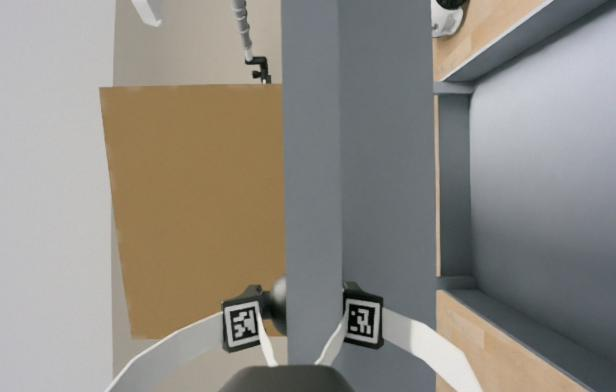

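Request:
move(blocking=false, r1={"base":{"translate_m":0.5,"strafe_m":0.1},"pace":"slow","contact_limits":{"translate_m":0.6}}, cameras=[])

Request:
wait(seconds=8, cameras=["r1_head_camera","r1_head_left_camera","r1_head_right_camera"])

Scene clock: 480.70 s.
move: r1 moving
r1.base_odometry: x=-4.631 y=-1.811 heading=+0.719
r1.turned_by_wheels: +0.001
r1.turned_by_imu: +0.000
r1.base_tilt: forward=-1.6 right=+1.2
r1.lidar_m: 0.46 3.16 2.17 1.99 2.02 2.27 2.10 2.21 2.84 2.68 2.74 0.54
r1.base_status: translate_m moving; strafe_m moving
r1.joint_positions: lift_m=+0.694 arm_m=+0.100 wrist_yaw_rad=+0.003 wrist_pitch_rad=+0.012 wrist_roll_rad=+1.568 gripper_m=-0.019
r1.joint_status: not commanded
r1.measured_speeds: translate_m=+0.049 strafe_m=+0.010 rotate_rad=+0.002 lift_m=+0.000 arm_m=+0.000 wrist_yaw_rad=+0.000 wrist_pitch_rad=+0.000 wrist_roll_rad=+0.000
r1.motor_effort: lift_m=+24(24) arm_m=+3(4) wheel_0=+4(8) wheel_1=+8(8) wheel_2=-8(9)
r1.servo_current: wrist_yaw_rad=39(78) wrist_pitch_rad=59(72) wrist_roll_rad=46(59) gripper_m=59(59)
r1.contact_limits: translate_m 0.6
r1.hand_pose: x=+0.5595 y=-0.0867 z=+0.8684 quat_wxyz=(+0.708, +0.706, +0.005, -0.003) (m; r1's base frame)
r1.wrist_depth_mm: - - - 174 236 1708 - / - - - 173 236 715 - / - 436 439 173 235 854 - / - 449 452 173 234 - - / - 466 466 172 234 - - / - 484 473 172 233 - - / - - - 171 233 - -
r2: as last shown
r2.base_tilt: forward=-0.6 right=+0.0
r2.lidar_m: 1.08 0.67 2.58 3.32 1.30 1.47 3.40 1.71 1.39 1.38 1.54 1.46
r2.motor_effort: lift_m=+20(20) arm_m=-9(9) wheel_0=+10(11) wheel_1=-5(5) wheel_2=+2(2)
r2.servo_current: wrist_yaw_rad=91(98) wrist_pitch_rad=52(52) wrist_roll_rad=52(59) gripper_m=111(111)
r2.contact_limits: translate_m 0.6
r2.wrist_depth_mm: - - - 182 - - - / - - - 182 - - - / - - - 182 - - - / - - - 184 - - - / - - - 184 - - - / - - 185 186 179 - - / - - - 112 - - -
pictures: none
No camera images: "cameras" was empty.

Scene clock: 486.57 s.
earlier move: r1 done
r1.base_odometry: x=-4.328 y=-1.417 heading=+0.719
r1.turned_by_wheels: +0.000
r1.turned_by_imu: +0.002
r1.base_tilt: forward=-1.6 right=+1.2
r1.lidar_m: 0.49 3.01 2.10 1.96 1.99 2.61 2.62 2.70 2.95 2.76 2.83 0.49
r1.base_status: done
r1.joint_positions: lift_m=+0.694 arm_m=+0.100 wrist_yaw_rad=+0.000 wrist_pitch_rad=+0.012 wrist_roll_rad=+1.568 gripper_m=-0.019
r1.joint_status: not commanded
r1.measured_speeds: all 0
r1.motor_effort: lift_m=+23(24) arm_m=+4(4) wheel_0=+7(13) wheel_1=+4(9) wheel_2=-2(13)
r1.servo_current: wrist_yaw_rad=59(78) wrist_pitch_rad=59(78) wrist_roll_rad=52(72) gripper_m=52(65)
r1.contact_limits: translate_m 0.6
r1.hand_pose: x=+0.5593 y=-0.0873 z=+0.8684 quat_wxyz=(+0.708, +0.706, +0.004, -0.004) (m; r1's base frame)
r1.wrist_depth_mm: - - - 144 202 707 - / - 397 402 147 208 211 - / - 421 424 152 213 788 - / - 455 452 156 220 - - / - 492 484 162 226 - - / - - 504 167 229 1661 - / - - - 170 242 - 1281
r2.base_odometry: x=-3.101 y=+0.245 heading=-2.663
r2.turned_by_wheels: +0.000
r2.turned_by_imu: +0.001
r2.base_tilt: forward=-0.7 right=+0.1
r2.lidar_m: 1.08 0.68 2.59 1.26 0.99 2.03 3.42 1.72 1.37 1.36 1.54 1.45
r2.base_status: not commanded
r2.joint_positions: lift_m=+0.870 arm_m=+0.431 wrist_yaw_rad=+1.585 wrist_pitch_rad=+0.001 wrist_roll_rad=+0.000 gripper_m=-0.029
r2.joint_status: not commanded
r2.measured_speeds: all 0
r2.motor_effort: lift_m=+20(21) arm_m=-9(10) wheel_0=+10(11) wheel_1=-5(5) wheel_2=+2(2)
r2.servo_current: wrist_yaw_rad=91(98) wrist_pitch_rad=39(52) wrist_roll_rad=46(65) gripper_m=111(111)
r2.contact_limits: translate_m 0.6
r2.hand_pose: x=+0.6856 y=+0.2896 z=+1.0477 quat_wxyz=(+0.702, +0.000, +0.000, +0.712) (m; r2's base frame)
r2.wrist_depth_mm: - - - 182 - - - / - - - 183 - - - / - - - 183 - - - / - - - 184 - - - / - - - 184 - - - / - - 184 185 179 - - / - - - 112 - - -
wait: 5.87 of 8 s (r1 has come to rest)
pictures: r1_head_camera, r1_head_left_camera, r1_head_right_camera
Images, in order (width x height): r1_head_camera 420x560, r1_head_left_camera 420x672, r1_head_right_camera 420x672.

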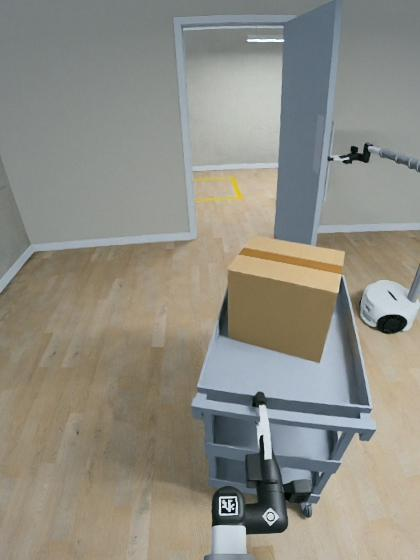

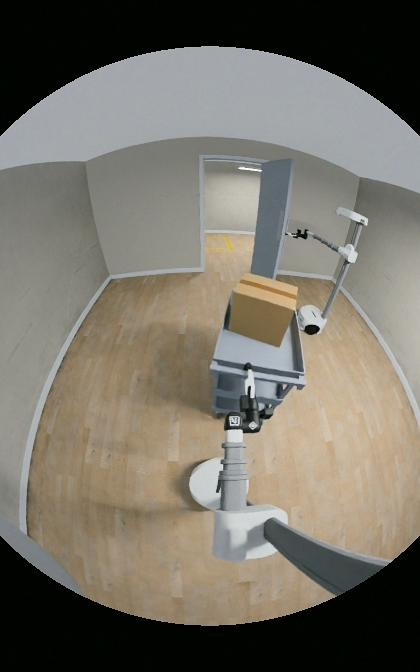

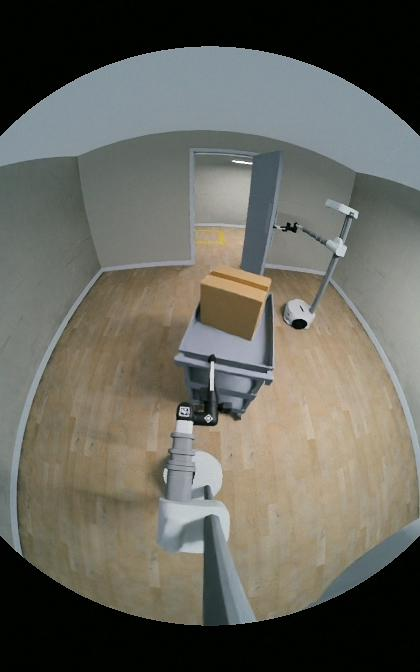

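Request:
move(blocking=false, r1={"base":{"translate_m":0.15,"strafe_m":-0.1},"pace":"slow","contact_limits":{"translate_m":0.6}}, cameras=[])

Request:
wait(seconds=6, cameras=["r1_head_camera"])

Scene clock: 502.53 s.
move: r1 moving
r1.base_odometry: x=-4.314 y=-1.415 heading=+0.720
r1.turned_by_wheels: +0.001
r1.turned_by_imu: +0.001
r1.base_tilt: forward=-1.6 right=+1.3
r1.lidar_m: 0.50 3.03 2.12 1.96 1.99 2.67 2.61 2.71 2.94 2.75 2.80 0.46
r1.base_status: translate_m moving; strafe_m moving
r1.joint_positions: lift_m=+0.694 arm_m=+0.100 wrist_yaw_rad=+0.002 wrist_pitch_rad=+0.012 wrist_roll_rad=+1.568 gripper_m=-0.019
r1.joint_status: not commanded
r1.measured_speeds: translate_m=+0.045 strafe_m=-0.031 rotate_rad=+0.002 lift_m=+0.000 arm_m=+0.000 wrist_yaw_rad=+0.006 wrist_pitch_rad=+0.000 wrist_roll_rad=+0.000
r1.motor_effort: lift_m=+24(24) arm_m=+4(4) wheel_0=+13(13) wheel_1=+2(5) wheel_2=-4(8)
r1.servo_current: wrist_yaw_rad=46(59) wrist_pitch_rad=65(65) wrist_roll_rad=72(72) gripper_m=59(59)
r1.contact_limits: translate_m 0.6
r1.hand_pose: x=+0.5594 y=-0.0870 z=+0.8684 quat_wxyz=(+0.708, +0.706, +0.005, -0.004) (m; r1's base frame)
r1.wrist_depth_mm: - - - 142 200 715 - / - 394 397 146 206 209 - / - 418 424 150 211 778 - / - 452 452 155 219 - - / - 492 484 160 225 - - / - - 500 165 229 1708 - / - - 187 168 241 - 1255
r2: as last shown
r2.turned_by_imu: +0.000
r2.base_tilt: forward=-0.6 right=+0.1
r2.lidar_m: 1.13 0.67 2.57 1.22 0.98 2.05 3.42 1.72 1.38 1.37 1.51 1.45
r2.motor_effort: lift_m=+20(20) arm_m=-9(9) wheel_0=+10(11) wheel_1=-5(5) wheel_2=+2(2)
r2.servo_current: wrist_yaw_rad=85(98) wrist_pitch_rad=46(46) wrist_roll_rad=46(52) gripper_m=98(104)
r2.contact_limits: translate_m 0.6
r2.wrist_depth_mm: - - - 182 - - - / - - - 183 - - - / - - - 183 - - - / - - - 183 - - - / - - - 185 - - - / - - 185 186 178 - - / - - - 112 - - -
pictures: none
No camera images: "cameras" was empty.

Scene clock: 505.00 s.
earlier move: r1 done
r1.base_odometry: x=-4.150 y=-1.393 heading=+0.719
r1.turned_by_wheels: +0.000
r1.turned_by_imu: +0.000
r1.base_tilt: forward=-1.6 right=+1.2
r1.lidar_m: 0.46 3.09 2.18 2.07 2.11 2.80 2.77 2.84 2.83 2.63 2.70 0.49
r1.base_status: done
r1.joint_positions: lift_m=+0.694 arm_m=+0.100 wrist_yaw_rad=+0.003 wrist_pitch_rad=+0.012 wrist_roll_rad=+1.568 gripper_m=-0.019
r1.joint_status: not commanded
r1.measured_speeds: all 0
r1.motor_effort: lift_m=+24(24) arm_m=+4(4) wheel_0=+8(15) wheel_1=-2(5) wheel_2=+1(8)
r1.servo_current: wrist_yaw_rad=65(72) wrist_pitch_rad=72(72) wrist_roll_rad=46(72) gripper_m=59(59)
r1.contact_limits: translate_m 0.6
r1.hand_pose: x=+0.5595 y=-0.0865 z=+0.8685 quat_wxyz=(+0.708, +0.706, +0.005, -0.003) (m; r1's base frame)
r1.wrist_depth_mm: - - - 162 223 1576 - / - - 418 163 225 - - / - 427 430 165 227 - - / - 449 445 166 228 - - / - 462 466 168 230 - - / - 492 477 169 231 - - / - - 186 170 235 - 1255
r2.base_odometry: x=-3.101 y=+0.245 heading=-2.663
r2.turned_by_wheels: +0.000
r2.turned_by_imu: +0.000
r2.base_tilt: forward=-0.7 right=+0.0
r2.lidar_m: 1.08 0.66 2.57 0.96 0.88 1.81 3.44 1.71 1.38 1.36 1.53 1.47
r2.base_status: not commanded
r2.joint_positions: lift_m=+0.870 arm_m=+0.431 wrist_yaw_rad=+1.585 wrist_pitch_rad=+0.001 wrist_roll_rad=+0.000 gripper_m=-0.029
r2.joint_status: not commanded
r2.measured_speeds: all 0
r2.motor_effort: lift_m=+20(20) arm_m=-9(10) wheel_0=+10(11) wheel_1=-5(5) wheel_2=+2(2)
r2.servo_current: wrist_yaw_rad=85(104) wrist_pitch_rad=46(46) wrist_roll_rad=46(59) gripper_m=111(111)
r2.contact_limits: translate_m 0.6
r2.hand_pose: x=+0.6856 y=+0.2896 z=+1.0477 quat_wxyz=(+0.702, +0.000, +0.000, +0.712) (m; r2's base frame)
r2.wrist_depth_mm: - - - 182 - - - / - - - 182 - - - / - - - 183 - - - / - - - 184 - - - / - - - 184 - - - / - - 185 186 178 - - / - - - 112 - - -
wait: 2.47 of 6 s (r1 has come to rest)
pictures: r1_head_camera
Images, in order (width x height): r1_head_camera 420x560.

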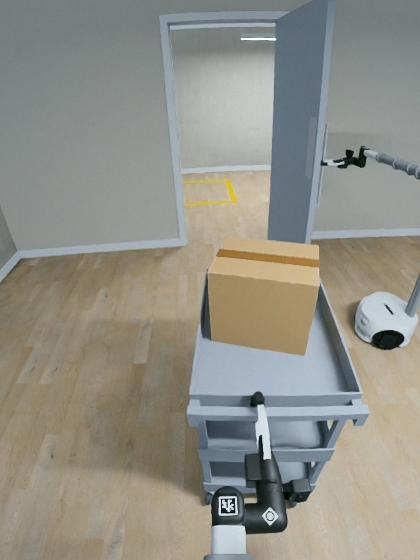

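Request:
move(blocking=false, r1={"base":{"translate_m":0.5,"strafe_m":-0.02},"pace":"slow","contact_limits":{"translate_m":0.6}}, cameras=[])

Request:
wait(seconds=9, cameras=["r1_head_camera"])

Scene clock: 516.83 s.
move: r1 moving
r1.base_odometry: x=-4.140 y=-1.385 heading=+0.720
r1.turned_by_wheels: +0.000
r1.turned_by_imu: +0.000
r1.base_tilt: forward=-1.6 right=+1.2
r1.lidar_m: 0.49 3.07 2.23 2.04 2.10 2.76 2.78 2.83 2.82 2.64 2.67 0.50
r1.base_status: translate_m moving; strafe_m moving
r1.joint_positions: lift_m=+0.694 arm_m=+0.100 wrist_yaw_rad=+0.003 wrist_pitch_rad=+0.012 wrist_roll_rad=+1.568 gripper_m=-0.019
r1.joint_status: not commanded
r1.measured_speeds: translate_m=+0.048 strafe_m=-0.002 rotate_rad=-0.001 lift_m=+0.000 arm_m=+0.000 wrist_yaw_rad=+0.000 wrist_pitch_rad=+0.000 wrist_roll_rad=+0.000
r1.motor_effort: lift_m=+24(24) arm_m=+4(4) wheel_0=+7(11) wheel_1=+5(6) wheel_2=-7(7)
r1.servo_current: wrist_yaw_rad=46(85) wrist_pitch_rad=59(72) wrist_roll_rad=59(65) gripper_m=59(59)
r1.contact_limits: translate_m 0.6
r1.hand_pose: x=+0.5595 y=-0.0865 z=+0.8685 quat_wxyz=(+0.708, +0.706, +0.005, -0.003) (m; r1's base frame)
r1.wrist_depth_mm: - - - 164 224 1618 - / - - 421 165 226 778 - / - 427 430 165 227 - - / - 445 445 167 229 - - / - 462 466 168 230 - - / - 484 473 169 231 - - / - - - 170 234 - 473
r2: as last shown
r2.base_tilt: forward=-0.6 right=+0.0
r2.lidar_m: 1.08 0.66 2.57 0.96 0.86 1.81 3.44 1.71 1.38 1.38 1.55 1.46
r2.servo_current: wrist_yaw_rad=85(98) wrist_pitch_rad=39(46) wrist_roll_rad=33(59) gripper_m=98(104)
r2.contact_limits: translate_m 0.6
r2.wrist_depth_mm: - - - 182 - - - / - - - 182 - - - / - - - 183 - - - / - - - 183 - - - / - - - 185 - - - / - - 185 186 178 - - / - - - 112 - - -
pictures: none
No camera images: "cameras" was empty.

Scene clock: 522.63 s.
earlier move: r1 done
r1.base_odometry: x=-3.760 y=-1.079 heading=+0.719
r1.turned_by_wheels: +0.000
r1.turned_by_imu: -0.003
r1.base_tilt: forward=-1.6 right=+1.3
r1.lidar_m: 0.47 2.59 2.29 2.10 2.19 2.82 3.29 3.33 2.75 2.60 1.39 0.50
r1.base_status: done
r1.joint_positions: lift_m=+0.694 arm_m=+0.100 wrist_yaw_rad=-0.004 wrist_pitch_rad=+0.011 wrist_roll_rad=+1.568 gripper_m=-0.019
r1.joint_status: not commanded
r1.measured_speeds: all 0
r1.motor_effort: lift_m=+24(24) arm_m=+4(4) wheel_0=+1(11) wheel_1=+3(6) wheel_2=-4(10)
r1.servo_current: wrist_yaw_rad=52(85) wrist_pitch_rad=59(72) wrist_roll_rad=52(65) gripper_m=52(65)
r1.contact_limits: translate_m 0.6
r1.hand_pose: x=+0.5589 y=-0.0885 z=+0.8685 quat_wxyz=(+0.708, +0.706, +0.003, -0.005) (m; r1's base frame)
r1.wrist_depth_mm: - - - 186 250 1756 1229 / - - 1464 182 247 1618 - / - 442 445 179 241 854 - / - 445 452 177 238 - - / - 455 455 174 234 - - / - 462 459 170 202 798 - / - 466 473 167 226 - -
r2.base_odometry: x=-3.101 y=+0.245 heading=-2.663
r2.turned_by_wheels: +0.000
r2.turned_by_imu: +0.001
r2.base_tilt: forward=-0.6 right=+0.0
r2.lidar_m: 1.09 0.68 0.74 0.71 0.81 4.34 3.41 1.73 1.39 1.38 1.54 1.42
r2.base_status: not commanded
r2.joint_positions: lift_m=+0.870 arm_m=+0.431 wrist_yaw_rad=+1.585 wrist_pitch_rad=+0.001 wrist_roll_rad=+0.000 gripper_m=-0.029
r2.joint_status: not commanded
r2.measured_speeds: all 0
r2.motor_effort: lift_m=+20(21) arm_m=-9(10) wheel_0=+10(11) wheel_1=-5(5) wheel_2=+2(2)
r2.servo_current: wrist_yaw_rad=78(104) wrist_pitch_rad=46(46) wrist_roll_rad=46(65) gripper_m=104(117)
r2.contact_limits: translate_m 0.6
r2.hand_pose: x=+0.6856 y=+0.2896 z=+1.0477 quat_wxyz=(+0.702, +0.000, +0.000, +0.712) (m; r2's base frame)
r2.wrist_depth_mm: - - - 182 - - - / - - - 183 - - - / - - - 182 - - - / - - - 184 - - - / 842 1042 - 185 - - - / 854 976 183 186 178 - - / 1229 741 - 112 - - -
wait: 5.80 of 9 s (r1 has come to rest)
pictures: r1_head_camera
Images, in order (width x height): r1_head_camera 420x560.

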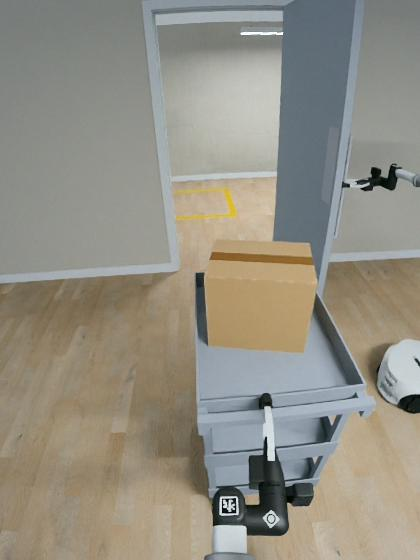

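Request:
move(blocking=false, r1={"base":{"translate_m":0.5,"strafe_m":0.015},"pace":"slow","contact_limits":{"translate_m":0.6}}, cameras=[])

Request:
wait(seconds=9, cameras=["r1_head_camera","r2_head_left_camera"])

Scene clock: 531.20 s.
move: r1 moving
r1.base_odometry: x=-3.751 y=-1.070 heading=+0.719
r1.turned_by_wheels: +0.000
r1.turned_by_imu: +0.000
r1.base_tilt: forward=-1.6 right=+1.3
r1.lidar_m: 0.46 2.56 2.27 2.12 2.18 2.78 3.32 3.35 2.76 2.58 1.36 0.51
r1.base_status: translate_m moving; strafe_m moving
r1.joint_positions: lift_m=+0.694 arm_m=+0.100 wrist_yaw_rad=-0.004 wrist_pitch_rad=+0.011 wrist_roll_rad=+1.568 gripper_m=-0.019
r1.joint_status: not commanded
r1.measured_speeds: translate_m=+0.048 strafe_m=+0.001 rotate_rad=+0.002 lift_m=+0.000 arm_m=+0.000 wrist_yaw_rad=+0.000 wrist_pitch_rad=+0.000 wrist_roll_rad=+0.000
r1.motor_effort: lift_m=+23(24) arm_m=+4(4) wheel_0=+3(5) wheel_1=+4(7) wheel_2=-12(12)
r1.servo_current: wrist_yaw_rad=33(65) wrist_pitch_rad=59(72) wrist_roll_rad=52(65) gripper_m=59(65)
r1.contact_limits: translate_m 0.6
r1.hand_pose: x=+0.5589 y=-0.0885 z=+0.8685 quat_wxyz=(+0.708, +0.706, +0.003, -0.005) (m; r1's base frame)
r1.wrist_depth_mm: - - - 187 252 1756 1281 / - - 1464 182 247 1537 - / - 442 442 179 243 788 - / - 445 452 177 238 - - / - 455 455 173 234 - - / - 462 455 170 202 798 - / - 466 469 167 225 - -
r2: as last shown
r2.turned_by_imu: +0.000
r2.base_tilt: forward=-0.7 right=+0.0
r2.lidar_m: 1.11 0.69 0.76 0.74 0.84 4.35 3.42 1.72 1.38 1.38 1.54 1.44
r2.motor_effort: lift_m=+20(21) arm_m=-9(10) wheel_0=+10(10) wheel_1=-4(5) wheel_2=+2(2)
r2.servo_current: wrist_yaw_rad=85(91) wrist_pitch_rad=39(46) wrist_roll_rad=46(52) gripper_m=104(111)
r2.contact_limits: translate_m 0.6
r2.wrist_depth_mm: - - - 182 - - - / - - - 183 - - - / - - - 183 - - - / - - - 184 - - - / 842 1025 - 185 - - - / 854 960 183 186 178 - - / 1281 139 - 112 - - -
pictures: none
No camera images: "cameras" was empty.

Scene clock: 537.00 s.
earlier move: r1 done
r1.base_odometry: x=-3.394 y=-0.738 heading=+0.719
r1.turned_by_wheels: +0.000
r1.turned_by_imu: -0.003
r1.base_tilt: forward=-1.6 right=+1.3
r1.lidar_m: 0.46 2.08 2.28 2.14 2.18 2.86 3.81 3.86 2.73 2.57 1.06 0.54
r1.base_status: done
r1.joint_positions: lift_m=+0.694 arm_m=+0.100 wrist_yaw_rad=-0.004 wrist_pitch_rad=+0.011 wrist_roll_rad=+1.568 gripper_m=-0.019
r1.joint_status: not commanded
r1.measured_speeds: all 0
r1.motor_effort: lift_m=+24(24) arm_m=+4(4) wheel_0=+0(6) wheel_1=+3(7) wheel_2=-4(12)
r1.servo_current: wrist_yaw_rad=52(78) wrist_pitch_rad=65(72) wrist_roll_rad=39(78) gripper_m=59(65)
r1.contact_limits: translate_m 0.6
r1.hand_pose: x=+0.5589 y=-0.0885 z=+0.8685 quat_wxyz=(+0.708, +0.706, +0.003, -0.005) (m; r1's base frame)
r1.wrist_depth_mm: - 960 931 193 260 - - / - - - 188 254 - 554 / 1808 449 452 184 248 798 - / - 449 452 180 241 866 - / - 452 455 175 236 - - / - 455 455 170 201 798 - / - 146 459 167 224 - -
r2.base_odometry: x=-3.101 y=+0.245 heading=-2.663
r2.turned_by_wheels: +0.000
r2.turned_by_imu: +0.001
r2.base_tilt: forward=-0.6 right=+0.0
r2.lidar_m: 1.10 0.68 0.72 0.71 1.07 4.30 3.46 1.72 1.40 1.35 1.56 1.44
r2.base_status: not commanded
r2.joint_positions: lift_m=+0.870 arm_m=+0.431 wrist_yaw_rad=+1.585 wrist_pitch_rad=+0.001 wrist_roll_rad=+0.000 gripper_m=-0.029
r2.joint_status: not commanded
r2.measured_speeds: all 0
r2.motor_effort: lift_m=+20(21) arm_m=-9(10) wheel_0=+10(11) wheel_1=-5(5) wheel_2=+2(2)
r2.servo_current: wrist_yaw_rad=91(98) wrist_pitch_rad=39(46) wrist_roll_rad=52(65) gripper_m=111(117)
r2.contact_limits: translate_m 0.6
r2.hand_pose: x=+0.6856 y=+0.2896 z=+1.0477 quat_wxyz=(+0.702, +0.000, +0.000, +0.712) (m; r2's base frame)
r2.wrist_depth_mm: - - - 182 - - - / - - - 182 - - - / - - - 183 - - - / - - - 183 - - - / 1182 - 741 185 - - - / - - 183 186 178 - - / - 676 - 112 - - -
wait: 5.80 of 9 s (r1 has come to rest)
pictures: r1_head_camera, r2_head_left_camera
Images, in order (width x height): r1_head_camera 420x560, r2_head_left_camera 420x672.

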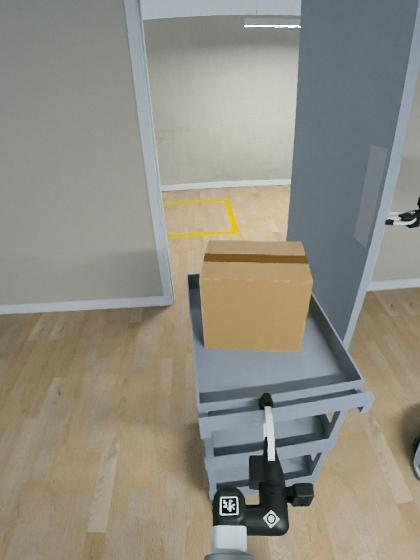

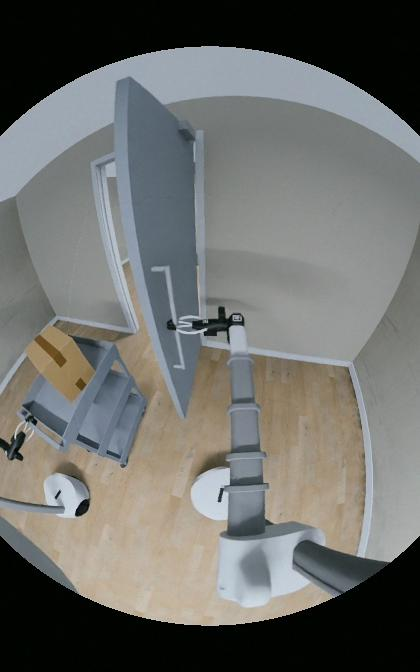

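Request:
move(blocking=false, r1={"base":{"translate_m":0.4,"strafe_m":0.03},"pace":"slow","contact_limits":{"translate_m":0.6}}, cameras=[])

Request:
wait(seconds=9, cameras=["r1_head_camera"])

Scene clock: 547.30 s.
move: r1 moving
r1.base_odometry: x=-3.386 y=-0.729 heading=+0.719
r1.turned_by_wheels: +0.000
r1.turned_by_imu: +0.000
r1.base_tilt: forward=-1.6 right=+1.3
r1.lidar_m: 0.44 2.06 2.31 2.13 2.20 2.85 3.85 3.86 2.75 2.57 1.03 0.52
r1.base_status: translate_m moving; strafe_m moving
r1.joint_positions: lift_m=+0.694 arm_m=+0.100 wrist_yaw_rad=-0.004 wrist_pitch_rad=+0.011 wrist_roll_rad=+1.568 gripper_m=-0.019
r1.joint_status: not commanded
r1.measured_speeds: translate_m=+0.049 strafe_m=+0.004 rotate_rad=+0.002 lift_m=+0.000 arm_m=+0.000 wrist_yaw_rad=+0.000 wrist_pitch_rad=+0.000 wrist_roll_rad=+0.000
r1.motor_effort: lift_m=+23(24) arm_m=+4(4) wheel_0=+3(5) wheel_1=+4(7) wheel_2=-10(12)
r1.servo_current: wrist_yaw_rad=39(59) wrist_pitch_rad=65(72) wrist_roll_rad=52(52) gripper_m=59(59)
r1.contact_limits: translate_m 0.6
r1.hand_pose: x=+0.5589 y=-0.0885 z=+0.8685 quat_wxyz=(+0.708, +0.706, +0.003, -0.005) (m; r1's base frame)
r1.wrist_depth_mm: - 917 946 193 262 - - / - - - 188 254 - 559 / 1808 449 452 184 248 798 - / - 449 452 180 241 - - / - 452 455 175 236 - - / - 455 459 170 200 809 - / - 146 459 166 223 - -
r2: as last shown
r2.turned_by_imu: +0.000
r2.base_tilt: forward=-0.7 right=+0.1
r2.lidar_m: 1.10 0.68 0.71 0.70 1.06 4.34 3.42 1.70 1.39 1.36 1.54 1.44
r2.motor_effort: lift_m=+20(20) arm_m=-9(10) wheel_0=+10(11) wheel_1=-5(5) wheel_2=+2(2)
r2.servo_current: wrist_yaw_rad=85(98) wrist_pitch_rad=39(39) wrist_roll_rad=39(52) gripper_m=104(111)
r2.contact_limits: translate_m 0.6
r2.wrist_depth_mm: - - - 182 - - - / - - - 183 - - - / - - - 182 - - - / - - - 183 - - - / 1160 - 732 185 - - - / - - 184 186 178 - - / - 683 - 112 - - -
pictures: none
No camera images: "cameras" was empty.

Scene clock: 552.10 s.
earlier move: r1 done
r1.base_odometry: x=-3.113 y=-0.452 heading=+0.719
r1.turned_by_wheels: +0.000
r1.turned_by_imu: -0.003
r1.base_tilt: forward=-1.6 right=+1.3
r1.lidar_m: 0.43 1.67 2.17 2.15 2.21 2.86 - 3.99 2.73 0.98 0.98 0.54
r1.base_status: done
r1.joint_positions: lift_m=+0.694 arm_m=+0.100 wrist_yaw_rad=-0.004 wrist_pitch_rad=+0.011 wrist_roll_rad=+1.568 gripper_m=-0.019
r1.joint_status: not commanded
r1.measured_speeds: all 0
r1.motor_effort: lift_m=+24(24) arm_m=+4(4) wheel_0=+1(5) wheel_1=+1(7) wheel_2=-6(12)
r1.servo_current: wrist_yaw_rad=46(78) wrist_pitch_rad=65(78) wrist_roll_rad=46(72) gripper_m=52(65)
r1.contact_limits: translate_m 0.6
r1.hand_pose: x=+0.5589 y=-0.0885 z=+0.8685 quat_wxyz=(+0.708, +0.706, +0.003, -0.005) (m; r1's base frame)
r1.wrist_depth_mm: - - - 196 264 - - / - - - 191 257 - 530 / - 452 452 186 249 798 - / - 452 455 181 242 866 - / - 455 455 176 236 - - / - 455 455 170 186 798 - / - 455 455 166 223 - -
r2.base_odometry: x=-3.101 y=+0.245 heading=-2.663
r2.turned_by_wheels: +0.000
r2.turned_by_imu: +0.001
r2.base_tilt: forward=-0.7 right=+0.1
r2.lidar_m: 1.11 0.67 0.79 0.94 3.69 4.33 3.42 1.70 1.39 1.37 1.56 1.45
r2.base_status: not commanded
r2.joint_positions: lift_m=+0.870 arm_m=+0.431 wrist_yaw_rad=+1.585 wrist_pitch_rad=+0.001 wrist_roll_rad=+0.000 gripper_m=-0.029
r2.joint_status: not commanded
r2.measured_speeds: all 0
r2.motor_effort: lift_m=+20(21) arm_m=-9(10) wheel_0=+10(11) wheel_1=-4(5) wheel_2=+2(2)
r2.servo_current: wrist_yaw_rad=91(98) wrist_pitch_rad=39(46) wrist_roll_rad=46(59) gripper_m=104(117)
r2.contact_limits: translate_m 0.6
r2.hand_pose: x=+0.6856 y=+0.2896 z=+1.0477 quat_wxyz=(+0.702, +0.000, +0.000, +0.712) (m; r2's base frame)
r2.wrist_depth_mm: - - - 182 - - - / - - - 182 - - - / - - - 183 - - - / - - - 184 - - - / 1098 - 1060 185 - - - / - - 183 186 178 - - / - - - 112 - - -
wait: 4.80 of 9 s (r1 has come to rest)
pictures: r1_head_camera
Images, in order (width x height): r1_head_camera 420x560.

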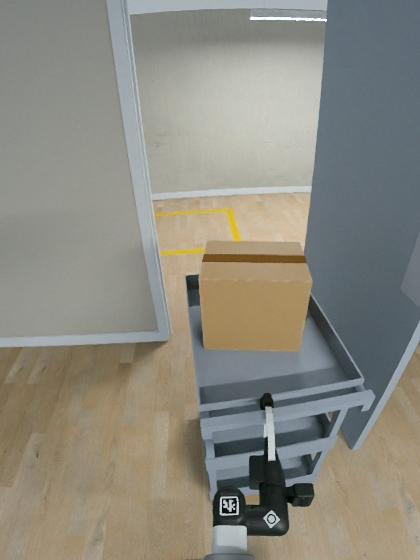

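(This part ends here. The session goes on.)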